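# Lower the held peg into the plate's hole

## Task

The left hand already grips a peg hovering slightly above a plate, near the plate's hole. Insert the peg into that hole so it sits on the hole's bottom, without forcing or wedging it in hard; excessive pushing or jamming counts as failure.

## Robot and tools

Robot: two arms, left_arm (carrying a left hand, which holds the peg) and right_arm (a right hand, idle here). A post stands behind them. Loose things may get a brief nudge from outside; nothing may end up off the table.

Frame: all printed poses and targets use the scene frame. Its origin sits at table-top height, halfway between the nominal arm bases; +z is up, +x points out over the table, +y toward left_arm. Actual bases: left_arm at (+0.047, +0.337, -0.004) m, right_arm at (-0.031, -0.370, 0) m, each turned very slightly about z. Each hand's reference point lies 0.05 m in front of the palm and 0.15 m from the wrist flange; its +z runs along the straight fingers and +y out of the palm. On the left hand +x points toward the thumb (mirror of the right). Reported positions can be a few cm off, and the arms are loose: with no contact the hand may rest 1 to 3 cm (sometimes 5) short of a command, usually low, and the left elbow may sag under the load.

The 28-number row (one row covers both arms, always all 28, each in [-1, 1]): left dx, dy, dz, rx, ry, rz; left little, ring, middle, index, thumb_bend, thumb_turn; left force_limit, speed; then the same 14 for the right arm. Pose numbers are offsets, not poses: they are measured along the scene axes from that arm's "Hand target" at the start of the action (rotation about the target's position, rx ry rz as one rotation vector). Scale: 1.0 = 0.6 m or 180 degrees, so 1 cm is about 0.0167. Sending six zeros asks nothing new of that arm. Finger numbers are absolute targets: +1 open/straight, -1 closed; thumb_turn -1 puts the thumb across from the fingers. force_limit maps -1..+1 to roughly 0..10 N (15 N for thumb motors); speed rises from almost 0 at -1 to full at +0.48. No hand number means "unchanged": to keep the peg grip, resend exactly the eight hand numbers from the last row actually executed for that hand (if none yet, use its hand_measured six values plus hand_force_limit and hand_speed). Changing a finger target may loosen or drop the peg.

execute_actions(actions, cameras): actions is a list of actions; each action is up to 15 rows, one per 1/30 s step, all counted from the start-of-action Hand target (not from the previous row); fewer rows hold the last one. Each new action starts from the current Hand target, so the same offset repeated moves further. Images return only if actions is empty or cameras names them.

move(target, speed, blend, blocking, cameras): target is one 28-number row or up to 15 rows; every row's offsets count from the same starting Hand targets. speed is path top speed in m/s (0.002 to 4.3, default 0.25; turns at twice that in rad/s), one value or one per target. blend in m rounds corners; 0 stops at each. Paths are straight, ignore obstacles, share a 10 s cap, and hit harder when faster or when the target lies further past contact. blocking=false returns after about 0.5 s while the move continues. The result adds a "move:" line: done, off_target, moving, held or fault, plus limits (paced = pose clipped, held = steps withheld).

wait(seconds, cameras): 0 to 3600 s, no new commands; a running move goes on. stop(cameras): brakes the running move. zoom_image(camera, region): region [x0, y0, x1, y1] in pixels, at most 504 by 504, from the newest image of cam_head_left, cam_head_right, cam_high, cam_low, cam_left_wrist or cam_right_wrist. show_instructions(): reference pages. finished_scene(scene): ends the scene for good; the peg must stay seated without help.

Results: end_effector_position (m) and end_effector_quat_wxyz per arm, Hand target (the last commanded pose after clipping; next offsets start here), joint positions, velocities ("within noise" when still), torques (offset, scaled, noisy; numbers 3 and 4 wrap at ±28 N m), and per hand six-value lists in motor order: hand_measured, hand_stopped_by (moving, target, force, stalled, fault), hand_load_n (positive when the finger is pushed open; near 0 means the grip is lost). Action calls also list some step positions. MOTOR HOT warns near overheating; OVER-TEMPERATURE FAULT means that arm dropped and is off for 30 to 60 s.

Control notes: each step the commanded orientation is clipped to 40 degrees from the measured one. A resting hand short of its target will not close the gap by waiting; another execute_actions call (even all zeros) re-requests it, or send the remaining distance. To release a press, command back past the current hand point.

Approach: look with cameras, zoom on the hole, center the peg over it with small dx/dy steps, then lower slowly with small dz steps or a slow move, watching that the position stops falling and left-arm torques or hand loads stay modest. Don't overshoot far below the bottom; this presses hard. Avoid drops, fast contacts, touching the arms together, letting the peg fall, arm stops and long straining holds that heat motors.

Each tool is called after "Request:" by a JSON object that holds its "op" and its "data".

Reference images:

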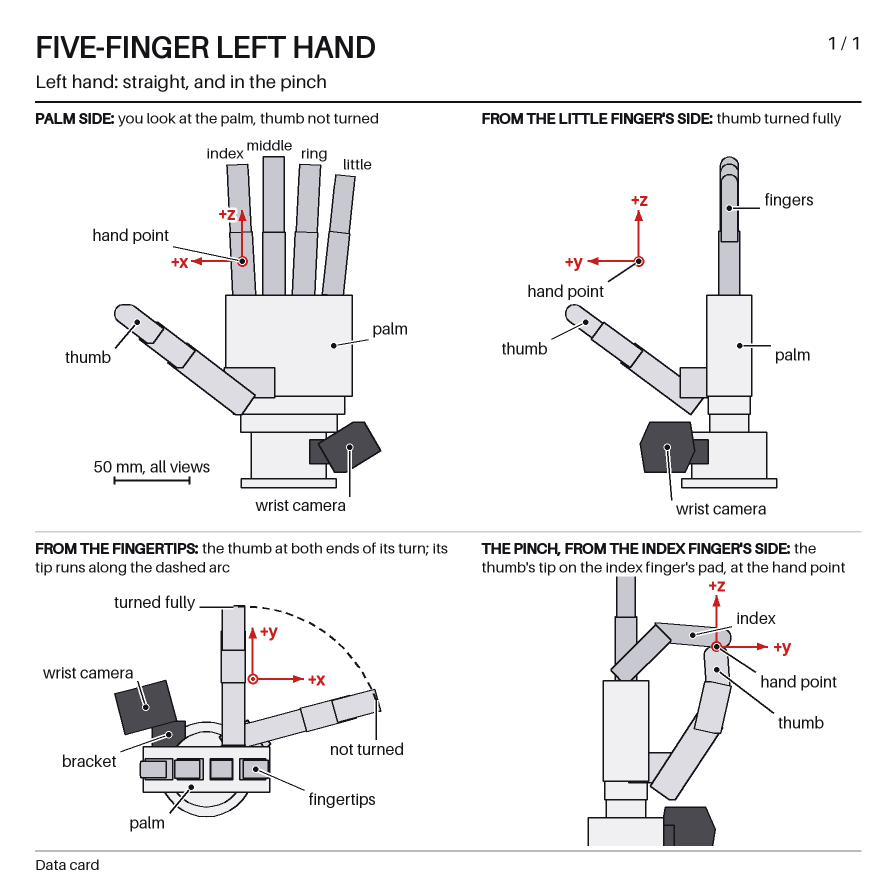

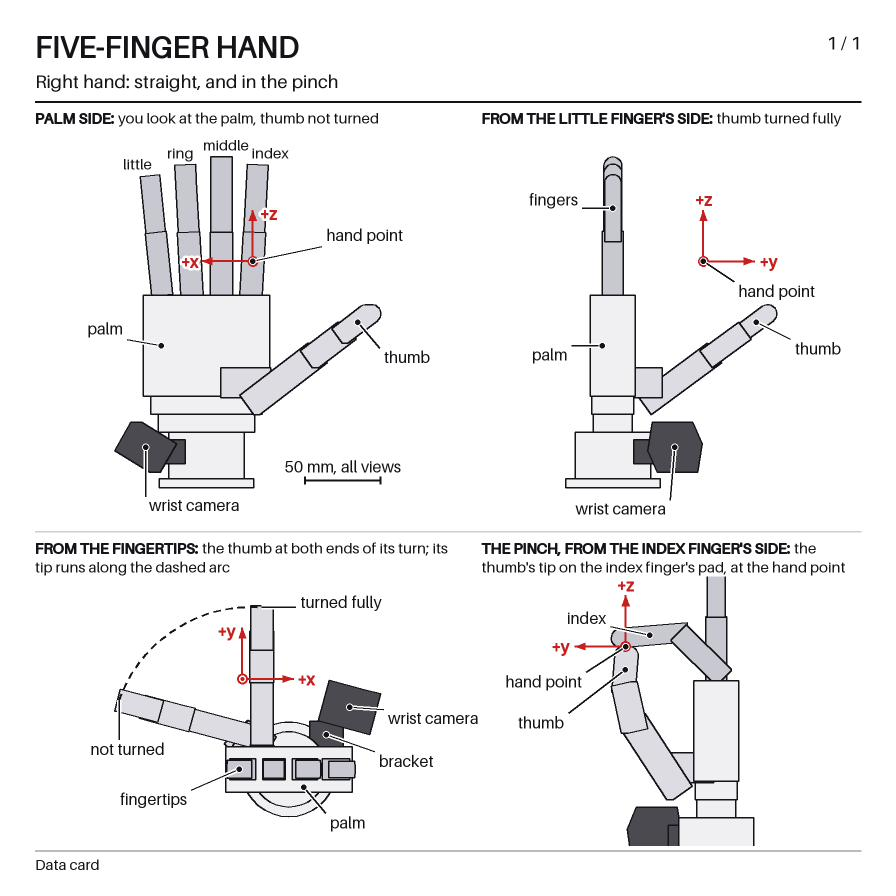

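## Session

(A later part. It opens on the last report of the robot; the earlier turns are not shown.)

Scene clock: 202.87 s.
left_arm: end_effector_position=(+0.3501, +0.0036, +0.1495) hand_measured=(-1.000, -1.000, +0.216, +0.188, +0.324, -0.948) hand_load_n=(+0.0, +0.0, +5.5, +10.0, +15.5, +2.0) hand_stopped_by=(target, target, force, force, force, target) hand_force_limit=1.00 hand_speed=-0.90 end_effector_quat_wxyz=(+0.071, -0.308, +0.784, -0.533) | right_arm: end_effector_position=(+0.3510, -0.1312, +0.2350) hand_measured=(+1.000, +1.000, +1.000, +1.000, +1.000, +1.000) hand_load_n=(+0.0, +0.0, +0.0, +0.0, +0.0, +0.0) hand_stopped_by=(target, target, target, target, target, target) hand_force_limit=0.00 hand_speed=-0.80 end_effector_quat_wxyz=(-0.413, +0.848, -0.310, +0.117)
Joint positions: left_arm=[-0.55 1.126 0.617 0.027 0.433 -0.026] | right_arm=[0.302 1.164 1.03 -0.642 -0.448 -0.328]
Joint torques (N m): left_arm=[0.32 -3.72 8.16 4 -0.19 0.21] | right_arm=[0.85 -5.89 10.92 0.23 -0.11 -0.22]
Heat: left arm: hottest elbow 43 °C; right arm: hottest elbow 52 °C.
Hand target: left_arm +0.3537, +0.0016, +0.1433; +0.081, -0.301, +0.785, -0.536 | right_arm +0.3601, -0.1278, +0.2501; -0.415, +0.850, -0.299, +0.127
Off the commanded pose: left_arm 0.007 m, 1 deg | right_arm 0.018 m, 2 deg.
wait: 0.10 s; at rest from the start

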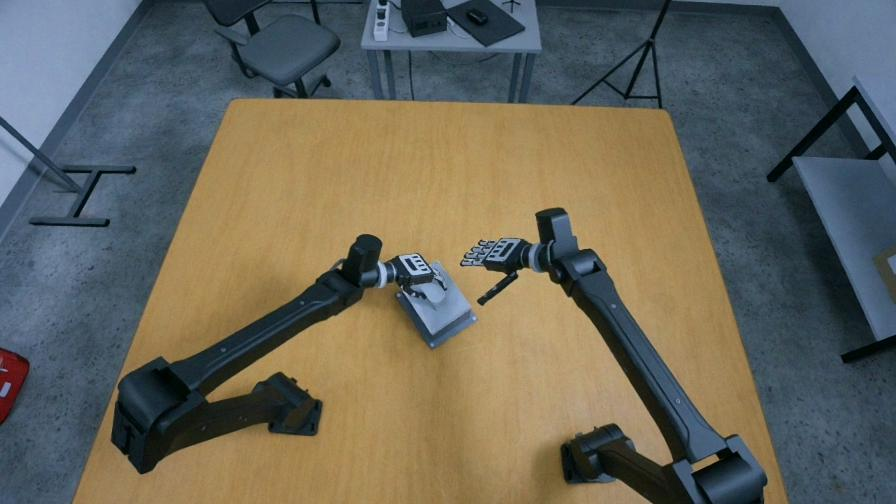

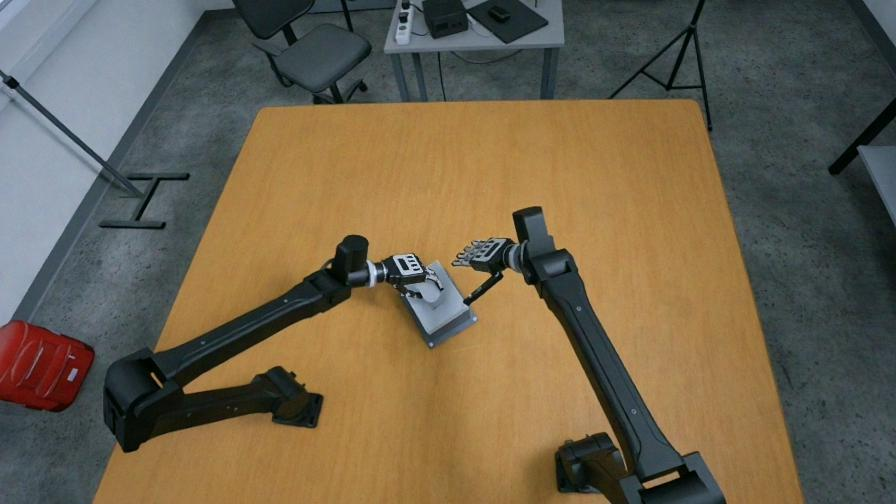

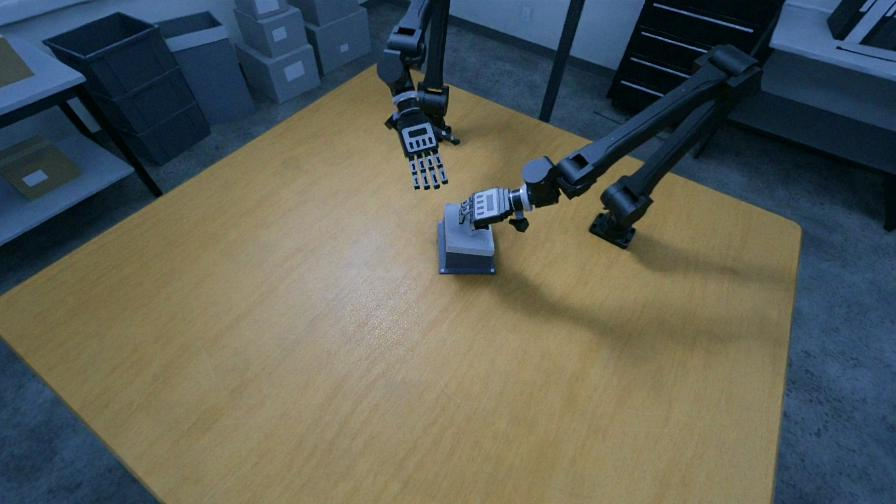

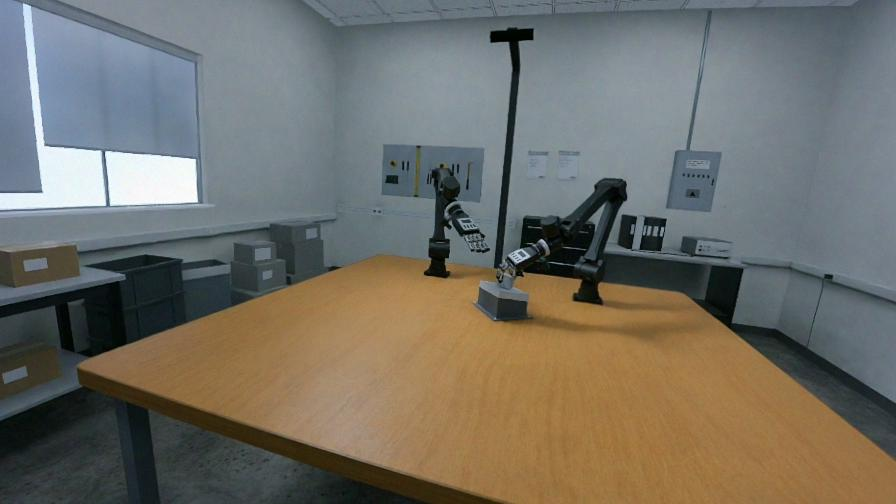

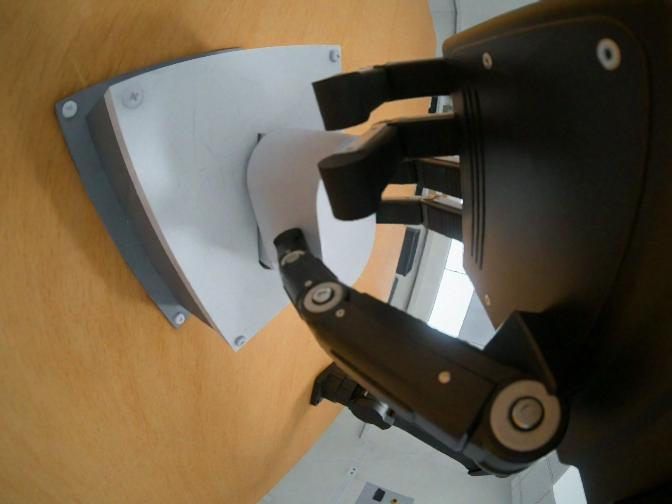

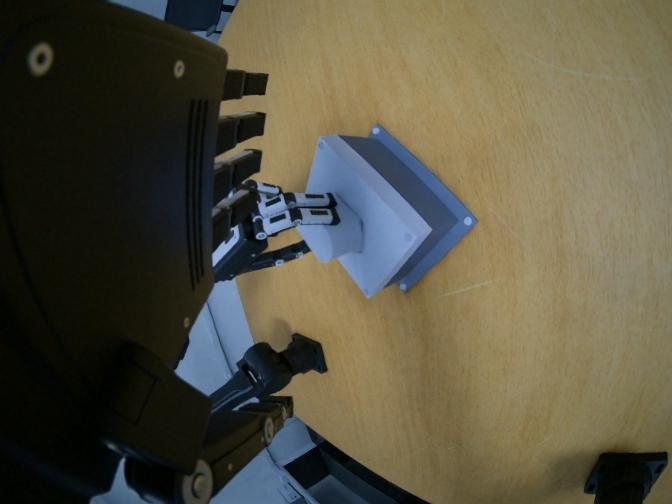

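Request:
{"op": "move", "data": {"target": [0.0008,-0.0017,-0.008,0,0,0,-1,-1,0.216,0.188,0.324,-0.948,1.0,-0.9,0,0,0,0,0,0,1,1,1,1,1,1,0,-0.8], "speed": 0.01, "cameras": ["cam_right_wrist","cam_left_wrist","cam_low"]}}

Request:
{"op": "zoom_image", "data": {"camera": "cam_right_wrist", "region": [310, 180, 390, 270]}}

Request:
{"op": "zoom_image", "data": {"camera": "cam_left_wrist", "region": [230, 100, 370, 300]}}

Scene clock: 204.00 s.
left_arm: end_effector_position=(+0.3505, +0.0033, +0.1487) hand_measured=(-1.000, -1.000, +0.216, +0.188, +0.324, -0.948) hand_load_n=(+0.0, +0.0, +3.5, +9.0, +17.0, +2.0) hand_stopped_by=(target, target, force, force, force, target) hand_force_limit=1.00 hand_speed=-0.90 end_effector_quat_wxyz=(+0.073, -0.307, +0.783, -0.536) | right_arm: end_effector_position=(+0.3510, -0.1312, +0.2350) hand_measured=(+1.000, +1.000, +1.000, +1.000, +1.000, +1.000) hand_load_n=(-0.5, +0.0, -0.5, +0.0, +0.0, +0.0) hand_stopped_by=(target, target, target, target, target, target) hand_force_limit=0.00 hand_speed=-0.80 end_effector_quat_wxyz=(-0.413, +0.848, -0.310, +0.117)
Joint positions: left_arm=[-0.55 1.128 0.612 0.041 0.433 -0.026] | right_arm=[0.302 1.164 1.03 -0.642 -0.448 -0.328]
Joint torques (N m): left_arm=[0.21 -3.02 8.03 4.15 -0.25 0.2] | right_arm=[0.79 -6.01 10.93 0.25 -0.11 -0.22]
Heat: left arm: hottest elbow 43 °C; right arm: hottest elbow 52 °C.
Hand target: left_arm +0.3542, +0.0006, +0.1385; +0.081, -0.301, +0.785, -0.536 | right_arm +0.3601, -0.1278, +0.2501; -0.415, +0.850, -0.299, +0.127
Off the commanded pose: left_arm 0.011 m, 1 deg | right_arm 0.018 m, 2 deg.
move: off_target (left_arm)
Images, in order (width x height): cam_low 896x504, cam_left_wrist 672x504, cam_right_wrist 672x504.

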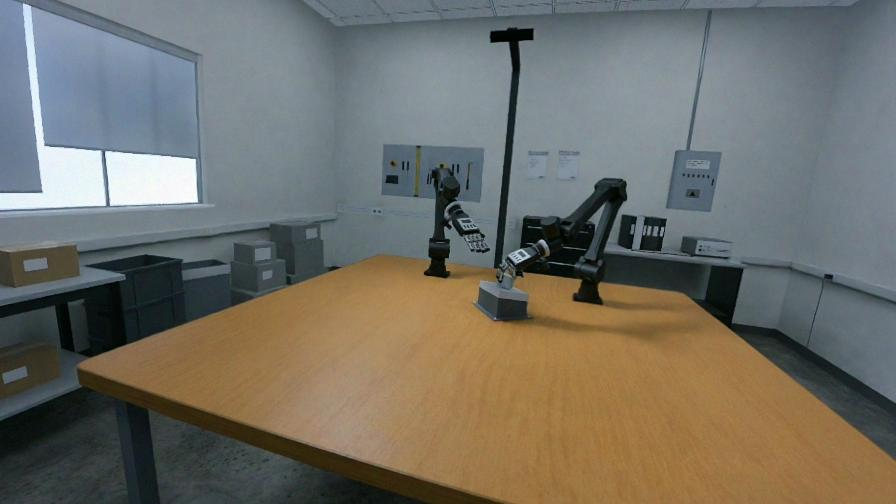

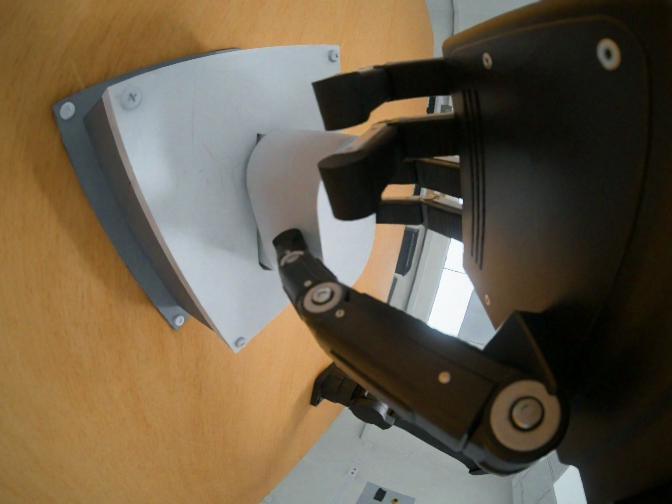

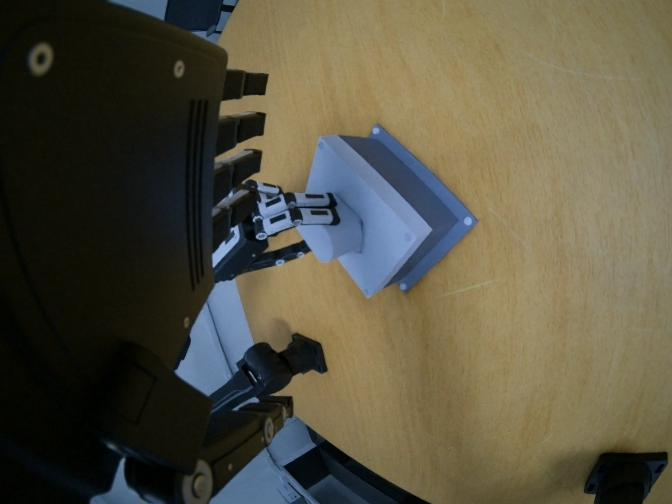

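Scaled by 5.600 from the camera's image (finer frame: 960x720).

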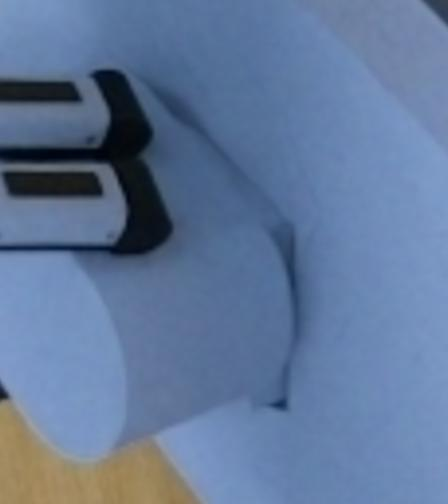

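Scaled by 2.520 from the camera's image (finer frame: 960x720).

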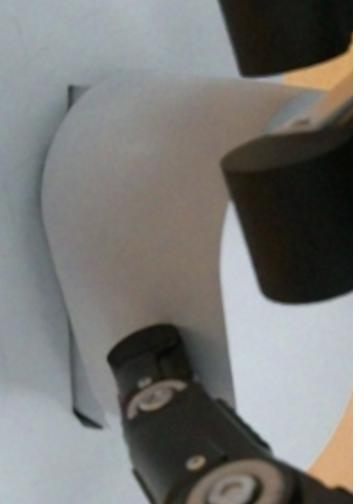

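Request:
{"op": "move", "data": {"target": [-0.001,0.001,0.016,0,0,0,-1,-1,0.216,0.188,0.324,-0.948,1.0,-0.9,0,0,0,0,0,0,1,1,1,1,1,1,0,-0.8], "speed": 0.02}}

Request:
{"op": "move", "data": {"target": [0,0,0,0,0,0,-1,-1,0.32,0.3,0.324,-0.948,1.0,-0.92,0,0,0,0,0,0,1,1,1,1,1,1,0,-0.8], "cameras": ["cam_right_wrist","cam_left_wrist"]}}

Request:
{"op": "zoom_image", "data": {"camera": "cam_right_wrist", "region": [310, 180, 390, 270]}}

Request:
{"op": "zoom_image", "data": {"camera": "cam_left_wrist", "region": [230, 100, 370, 300]}}

Scene clock: 205.50 s.
left_arm: end_effector_position=(+0.3505, +0.0033, +0.1489) hand_measured=(-1.000, -1.000, +0.216, +0.188, +0.324, -0.948) hand_load_n=(+0.0, +0.0, +4.0, +9.5, +17.0, +2.0) hand_stopped_by=(target, target, force, force, force, target) hand_force_limit=1.00 hand_speed=-0.90 end_effector_quat_wxyz=(+0.073, -0.307, +0.783, -0.536) | right_arm: end_effector_position=(+0.3510, -0.1312, +0.2350) hand_measured=(+1.000, +1.000, +1.000, +1.000, +1.000, +1.000) hand_load_n=(+0.0, +0.0, +0.0, +0.0, +0.0, -0.5) hand_stopped_by=(target, target, target, target, target, target) hand_force_limit=0.00 hand_speed=-0.80 end_effector_quat_wxyz=(-0.413, +0.848, -0.310, +0.117)
Joint positions: left_arm=[-0.55 1.127 0.612 0.041 0.433 -0.026] | right_arm=[0.302 1.164 1.03 -0.642 -0.448 -0.328]
Joint torques (N m): left_arm=[0.09 -4.37 9.33 2.66 -0.23 0.2] | right_arm=[0.79 -6.01 10.93 0.23 -0.11 -0.22]
Heat: left arm: hottest elbow 43 °C; right arm: hottest elbow 52 °C.
Hand target: left_arm +0.3536, +0.0012, +0.1480; +0.081, -0.301, +0.785, -0.536 | right_arm +0.3601, -0.1278, +0.2501; -0.415, +0.850, -0.299, +0.127
Off the commanded pose: left_arm 0.004 m, 1 deg | right_arm 0.018 m, 2 deg.
move: done

Scene clock: 206.27 s.
left_arm: end_effector_position=(+0.3505, +0.0033, +0.1494) hand_measured=(-1.000, -1.000, +0.320, +0.300, +0.324, -0.948) hand_load_n=(+0.0, +0.0, +0.0, +0.0, +5.5, +2.5) hand_stopped_by=(target, target, target, target, force, target) hand_force_limit=1.00 hand_speed=-0.92 end_effector_quat_wxyz=(+0.073, -0.307, +0.783, -0.537) | right_arm: end_effector_position=(+0.3510, -0.1312, +0.2350) hand_measured=(+1.000, +1.000, +1.000, +1.000, +1.000, +1.000) hand_load_n=(+0.0, +0.0, +0.0, +0.0, +0.0, +0.0) hand_stopped_by=(target, target, target, target, target, target) hand_force_limit=0.00 hand_speed=-0.80 end_effector_quat_wxyz=(-0.413, +0.848, -0.310, +0.117)
Joint positions: left_arm=[-0.55 1.126 0.612 0.041 0.433 -0.026] | right_arm=[0.302 1.164 1.03 -0.642 -0.448 -0.328]
Joint torques (N m): left_arm=[0.15 -4.25 9.36 2.67 -0.23 0.19] | right_arm=[0.79 -5.95 10.93 0.24 -0.11 -0.22]
Heat: left arm: hottest elbow 43 °C; right arm: hottest elbow 52 °C.
Hand target: left_arm +0.3536, +0.0012, +0.1481; +0.081, -0.301, +0.785, -0.536 | right_arm +0.3601, -0.1278, +0.2501; -0.415, +0.850, -0.299, +0.127
Off the commanded pose: left_arm 0.004 m, 1 deg | right_arm 0.018 m, 2 deg.
move: done
Images, in order (width x height): cam_left_wrist 672x504, cam_right_wrist 672x504.

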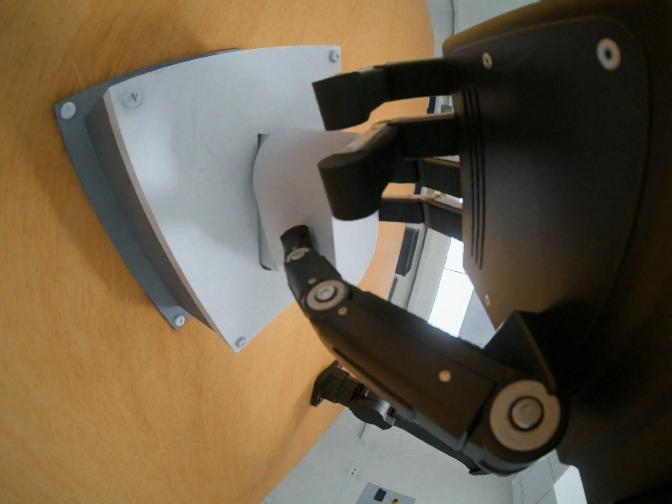

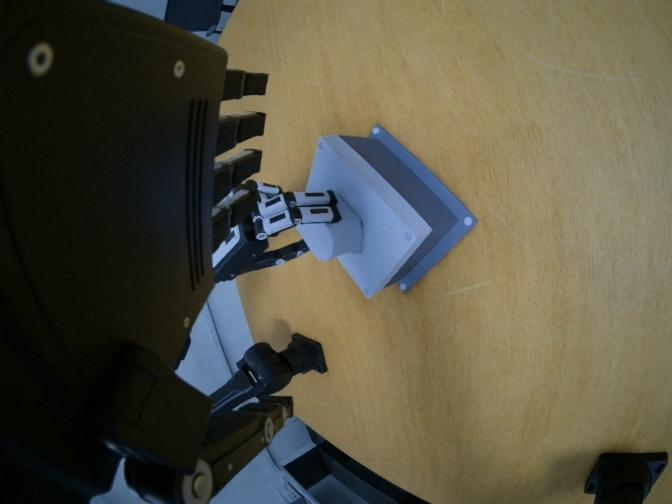

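Scaled by 5.600 from the camera's image (finer frame: 960x720).

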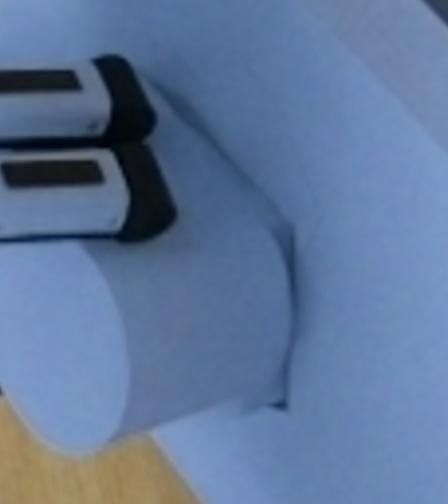

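Scaled by 2.520 from the camera's image (finer frame: 960x720).

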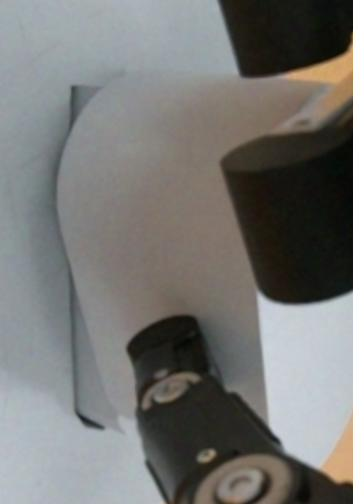

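Request:
{"op": "move", "data": {"target": [0,0,0,0,0,0,-1,-1,0.7,0.7,0.36,-0.948,1.0,-0.92,0,0,0,0,0,0,1,1,1,1,1,1,0,-0.8], "cameras": ["cam_right_wrist","cam_left_wrist","cam_low"]}}

Request:
{"op": "zoom_image", "data": {"camera": "cam_right_wrist", "region": [310, 180, 390, 270]}}

Request:
{"op": "zoom_image", "data": {"camera": "cam_left_wrist", "region": [230, 100, 370, 300]}}

Request:
{"op": "zoom_image", "data": {"camera": "cam_low", "region": [485, 255, 530, 300]}}

Scene clock: 208.93 s.
left_arm: end_effector_position=(+0.3510, +0.0036, +0.1492) hand_measured=(-1.000, -1.000, +0.700, +0.700, +0.360, -0.948) hand_load_n=(+0.0, +0.0, +0.0, +0.0, +2.0, +1.0) hand_stopped_by=(target, target, target, target, target, target) hand_force_limit=1.00 hand_speed=-0.92 end_effector_quat_wxyz=(+0.074, -0.308, +0.783, -0.536) | right_arm: end_effector_position=(+0.3510, -0.1312, +0.2350) hand_measured=(+1.000, +1.000, +1.000, +1.000, +1.000, +1.000) hand_load_n=(+0.0, +0.0, +0.0, +0.0, +0.0, +0.0) hand_stopped_by=(target, target, target, target, target, target) hand_force_limit=0.00 hand_speed=-0.80 end_effector_quat_wxyz=(-0.413, +0.848, -0.310, +0.117)
Joint positions: left_arm=[-0.55 1.126 0.612 0.041 0.43 -0.026] | right_arm=[0.302 1.164 1.03 -0.642 -0.448 -0.328]
Joint torques (N m): left_arm=[0.21 -4.19 9.35 2.67 -0.08 0.2] | right_arm=[0.73 -5.95 10.92 0.24 -0.11 -0.22]
Heat: left arm: hottest elbow 43 °C; right arm: hottest elbow 52 °C.
Hand target: left_arm +0.3536, +0.0012, +0.1481; +0.081, -0.301, +0.785, -0.536 | right_arm +0.3601, -0.1278, +0.2501; -0.415, +0.850, -0.299, +0.127
Off the commanded pose: left_arm 0.004 m, 1 deg | right_arm 0.018 m, 2 deg.
move: done
Images, in order (width x height): cam_low 896x504, cam_left_wrist 672x504, cam_right_wrist 672x504.

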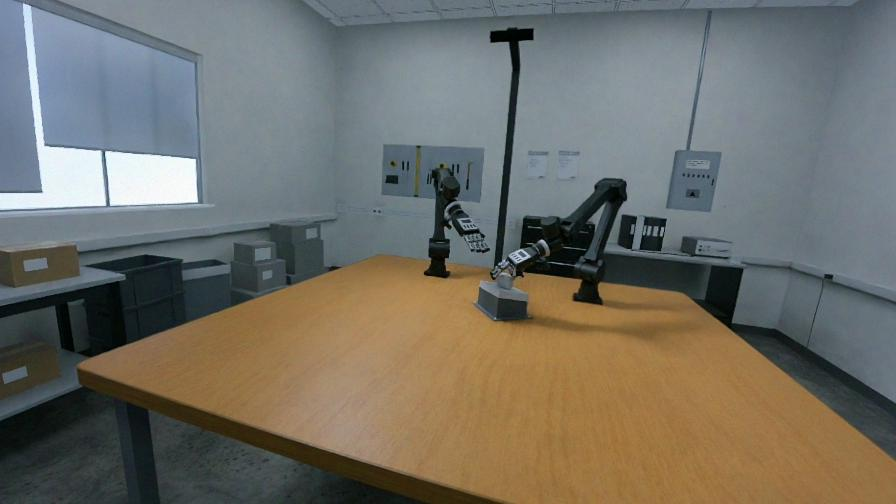

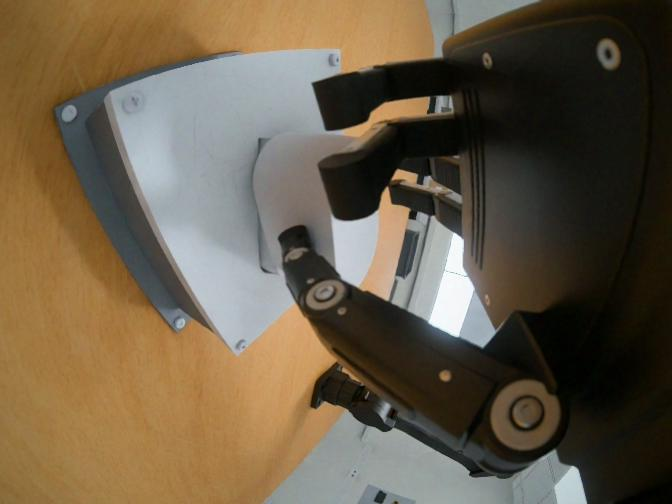

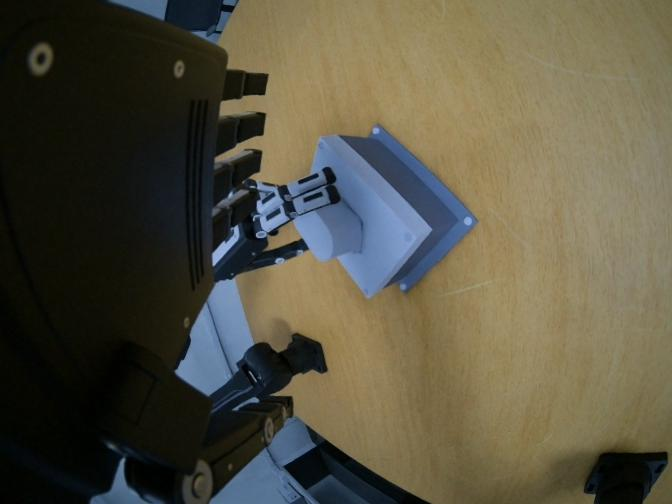

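Scaled by 5.600 from the camera's image (finer frame: 960x720).

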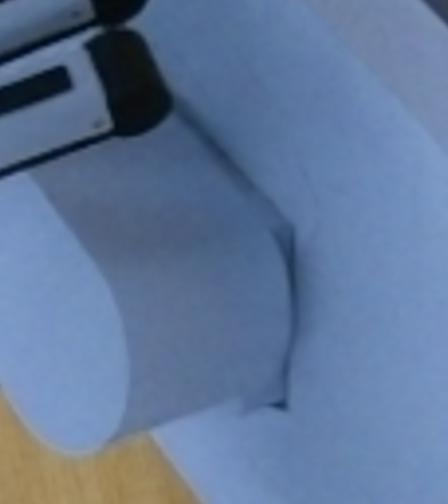

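Scaled by 2.520 from the camera's image (finer frame: 960x720).

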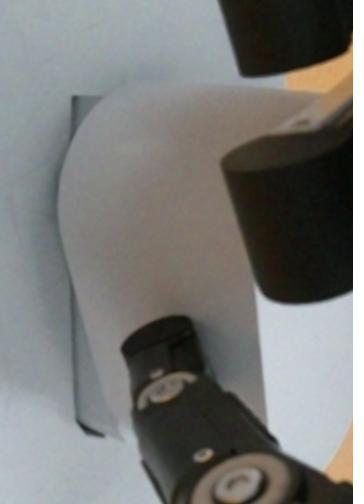

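Scaled by 11.200 from the camera's image (finer frame: 1280x720).

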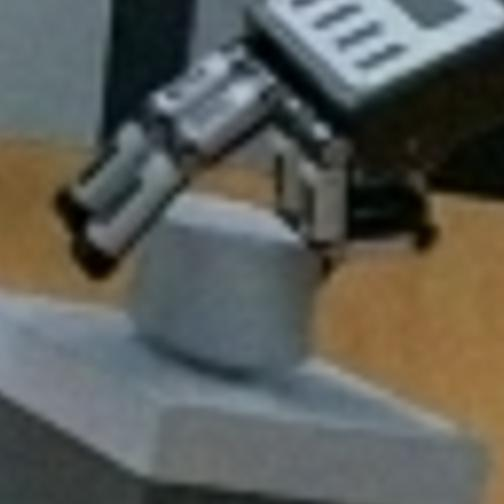

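Request:
{"op": "move", "data": {"target": [0,0,0,0,0,0,-1,-1,1,1,0.41,-0.948,1.0,-0.8,0,0,0,0,0,0,1,1,1,1,1,1,0,-0.8], "cameras": ["cam_right_wrist","cam_left_wrist","cam_low"]}}

Request:
{"op": "zoom_image", "data": {"camera": "cam_right_wrist", "region": [310, 180, 390, 270]}}

Request:
{"op": "zoom_image", "data": {"camera": "cam_left_wrist", "region": [230, 100, 370, 300]}}

Request:
{"op": "zoom_image", "data": {"camera": "cam_low", "region": [485, 255, 530, 300]}}

Scene clock: 210.33 s.
left_arm: end_effector_position=(+0.3516, +0.0039, +0.1490) hand_measured=(-1.000, -1.000, +1.000, +1.000, +0.410, -0.948) hand_load_n=(+0.0, +0.0, -0.5, -0.5, +1.0, +0.0) hand_stopped_by=(target, target, target, target, target, target) hand_force_limit=1.00 hand_speed=-0.80 end_effector_quat_wxyz=(+0.076, -0.308, +0.783, -0.536) | right_arm: end_effector_position=(+0.3510, -0.1312, +0.2350) hand_measured=(+1.000, +1.000, +1.000, +1.000, +1.000, +1.000) hand_load_n=(-0.5, +0.0, +0.0, +0.0, +0.0, +0.0) hand_stopped_by=(target, target, target, target, target, target) hand_force_limit=0.00 hand_speed=-0.80 end_effector_quat_wxyz=(-0.413, +0.848, -0.310, +0.117)
Joint positions: left_arm=[-0.55 1.126 0.612 0.041 0.427 -0.024] | right_arm=[0.302 1.164 1.03 -0.642 -0.448 -0.328]
Joint torques (N m): left_arm=[0.21 -4.25 9.36 2.69 0.01 0.18] | right_arm=[0.79 -5.95 10.92 0.24 -0.11 -0.22]
Heat: left arm: hottest elbow 43 °C; right arm: hottest elbow 52 °C.
Hand target: left_arm +0.3537, +0.0012, +0.1481; +0.081, -0.301, +0.785, -0.536 | right_arm +0.3601, -0.1278, +0.2501; -0.415, +0.850, -0.299, +0.127
Off the commanded pose: left_arm 0.004 m, 1 deg | right_arm 0.018 m, 2 deg.
move: done
Images, in order (width x height): cam_low 896x504, cam_left_wrist 672x504, cam_right_wrist 672x504.

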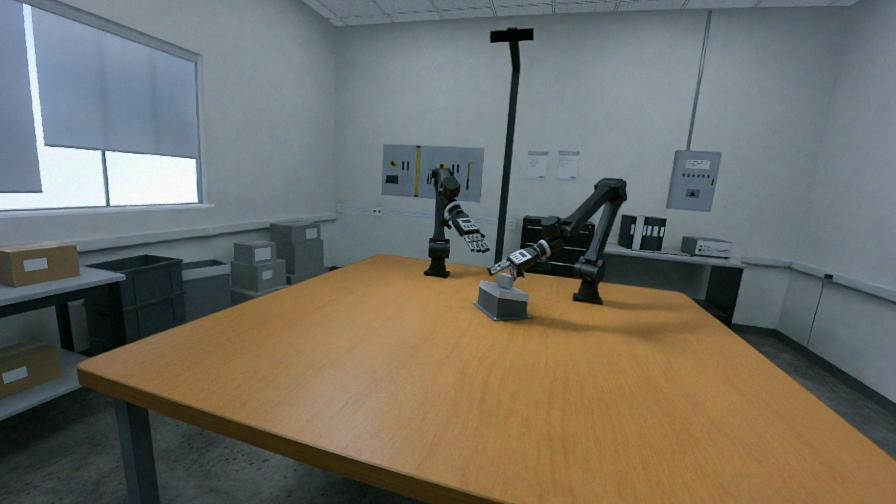

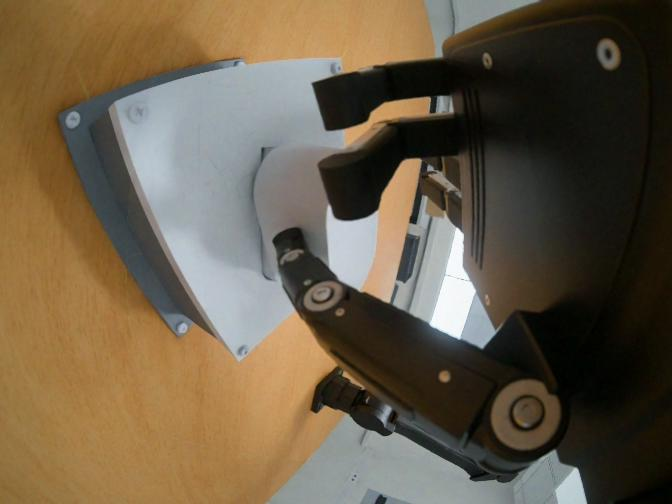

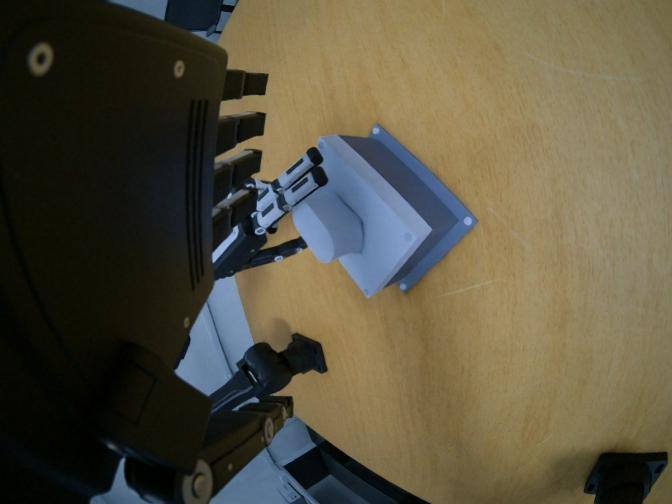

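Scaled by 5.600 from the camera's image (finer frame: 960x720).

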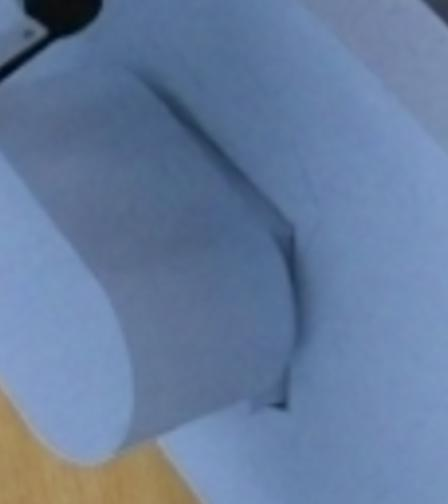

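Scaled by 2.520 from the camera's image (finer frame: 960x720).

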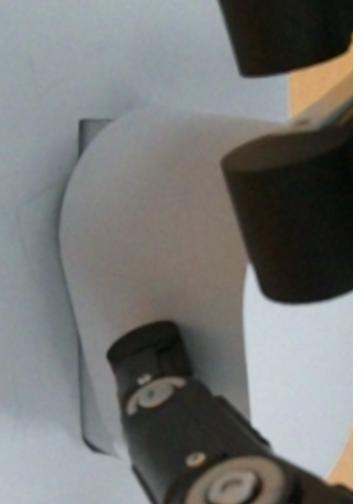

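Scaled by 11.200 from the camera's image (finer frame: 1280x720).

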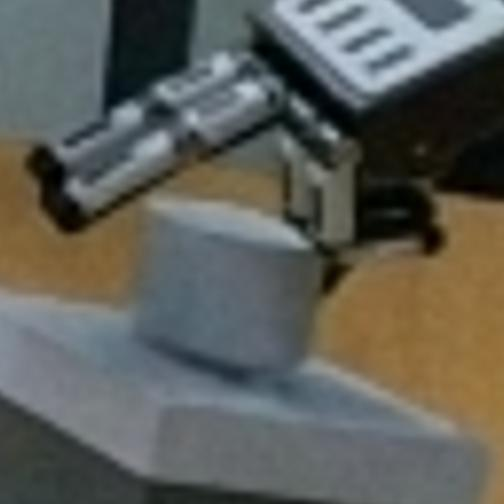

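Request:
{"op": "move", "data": {"target": [[-0.007,0.015,0.0,0,0,0,-1,-1,1,1,0.41,-0.948,1.0,-0.8,0,0,0,0,0,0,1,1,1,1,1,1,0,-0.8],[-0.0135,0.022,0.045,0,0,0,-1,-1,1,1,0.41,-0.948,1.0,-0.8,0,0,0,0,0,0,1,1,1,1,1,1,0,-0.8]], "speed": 0.03, "blend": 0.002, "cameras": ["cam_right_wrist","cam_left_wrist","cam_low"]}}

Request:
{"op": "zoom_image", "data": {"camera": "cam_right_wrist", "region": [310, 180, 390, 270]}}

Request:
{"op": "zoom_image", "data": {"camera": "cam_low", "region": [485, 255, 530, 300]}}

Scene clock: 212.70 s.
left_arm: end_effector_position=(+0.3379, +0.0137, +0.1630) hand_measured=(-1.000, -1.000, +1.000, +1.000, +0.410, -0.948) hand_load_n=(+0.0, +0.0, +0.0, +0.0, +0.5, +0.0) hand_stopped_by=(target, target, target, target, target, target) hand_force_limit=1.00 hand_speed=-0.80 end_effector_quat_wxyz=(+0.073, -0.305, +0.787, -0.532) | right_arm: end_effector_position=(+0.3510, -0.1312, +0.2350) hand_measured=(+1.000, +1.000, +1.000, +1.000, +1.000, +1.000) hand_load_n=(+0.0, +0.0, +0.0, +0.0, +0.0, +0.0) hand_stopped_by=(target, target, target, target, target, target) hand_force_limit=0.00 hand_speed=-0.80 end_effector_quat_wxyz=(-0.413, +0.848, -0.310, +0.117)
Joint positions: left_arm=[-0.546 1.052 0.612 -0.047 0.436 -0.013] | right_arm=[0.302 1.164 1.03 -0.642 -0.448 -0.328]
Joint torques (N m): left_arm=[1.61 -4.54 11.49 1.46 0.45 0.18] | right_arm=[0.79 -5.95 10.93 0.23 -0.11 -0.22]
Heat: left arm: hottest elbow 43 °C; right arm: hottest elbow 52 °C.
Hand target: left_arm +0.3455, +0.0143, +0.1751; +0.081, -0.301, +0.785, -0.536 | right_arm +0.3601, -0.1278, +0.2501; -0.415, +0.850, -0.299, +0.127
Off the commanded pose: left_arm 0.014 m, 1 deg | right_arm 0.018 m, 2 deg.
move: off_target (left_arm)
Images, in order (width x height): cam_low 896x504, cam_left_wrist 672x504, cam_right_wrist 672x504.

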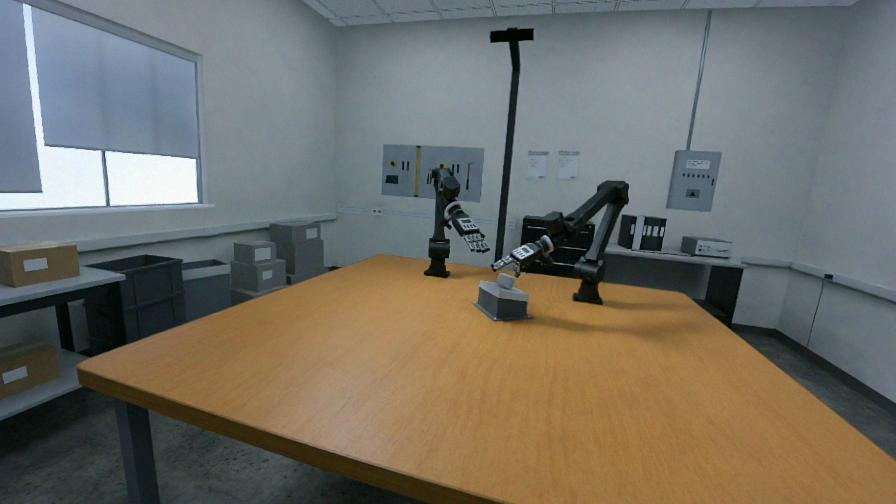

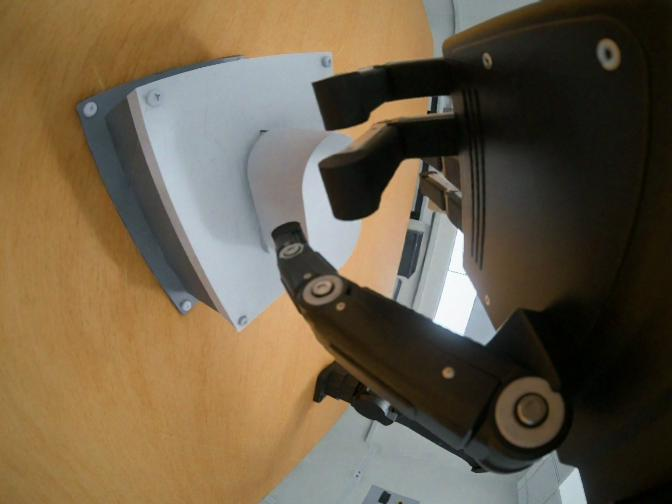

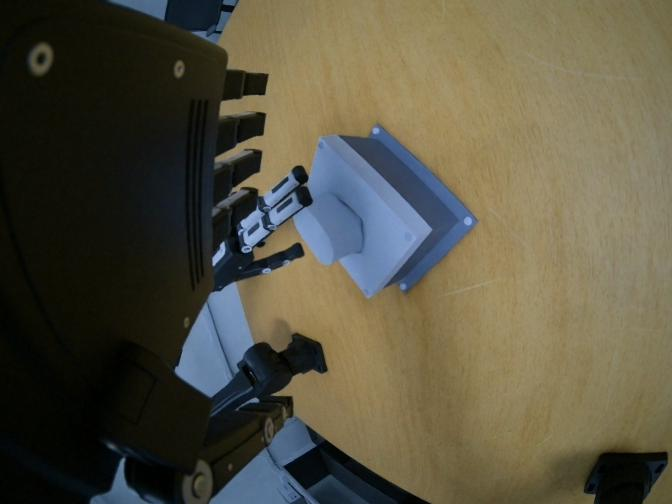

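Scaled by 5.600 from the camera's image (finer frame: 960x720).

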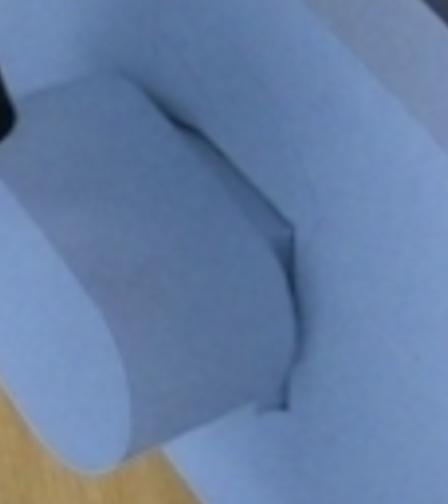

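Scaled by 11.200 from the camera's image (finer frame: 1280x720).

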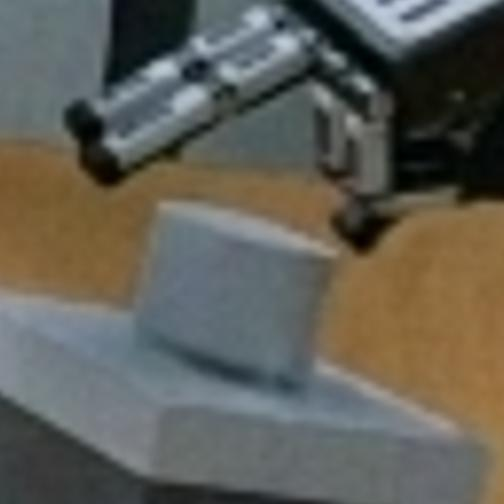

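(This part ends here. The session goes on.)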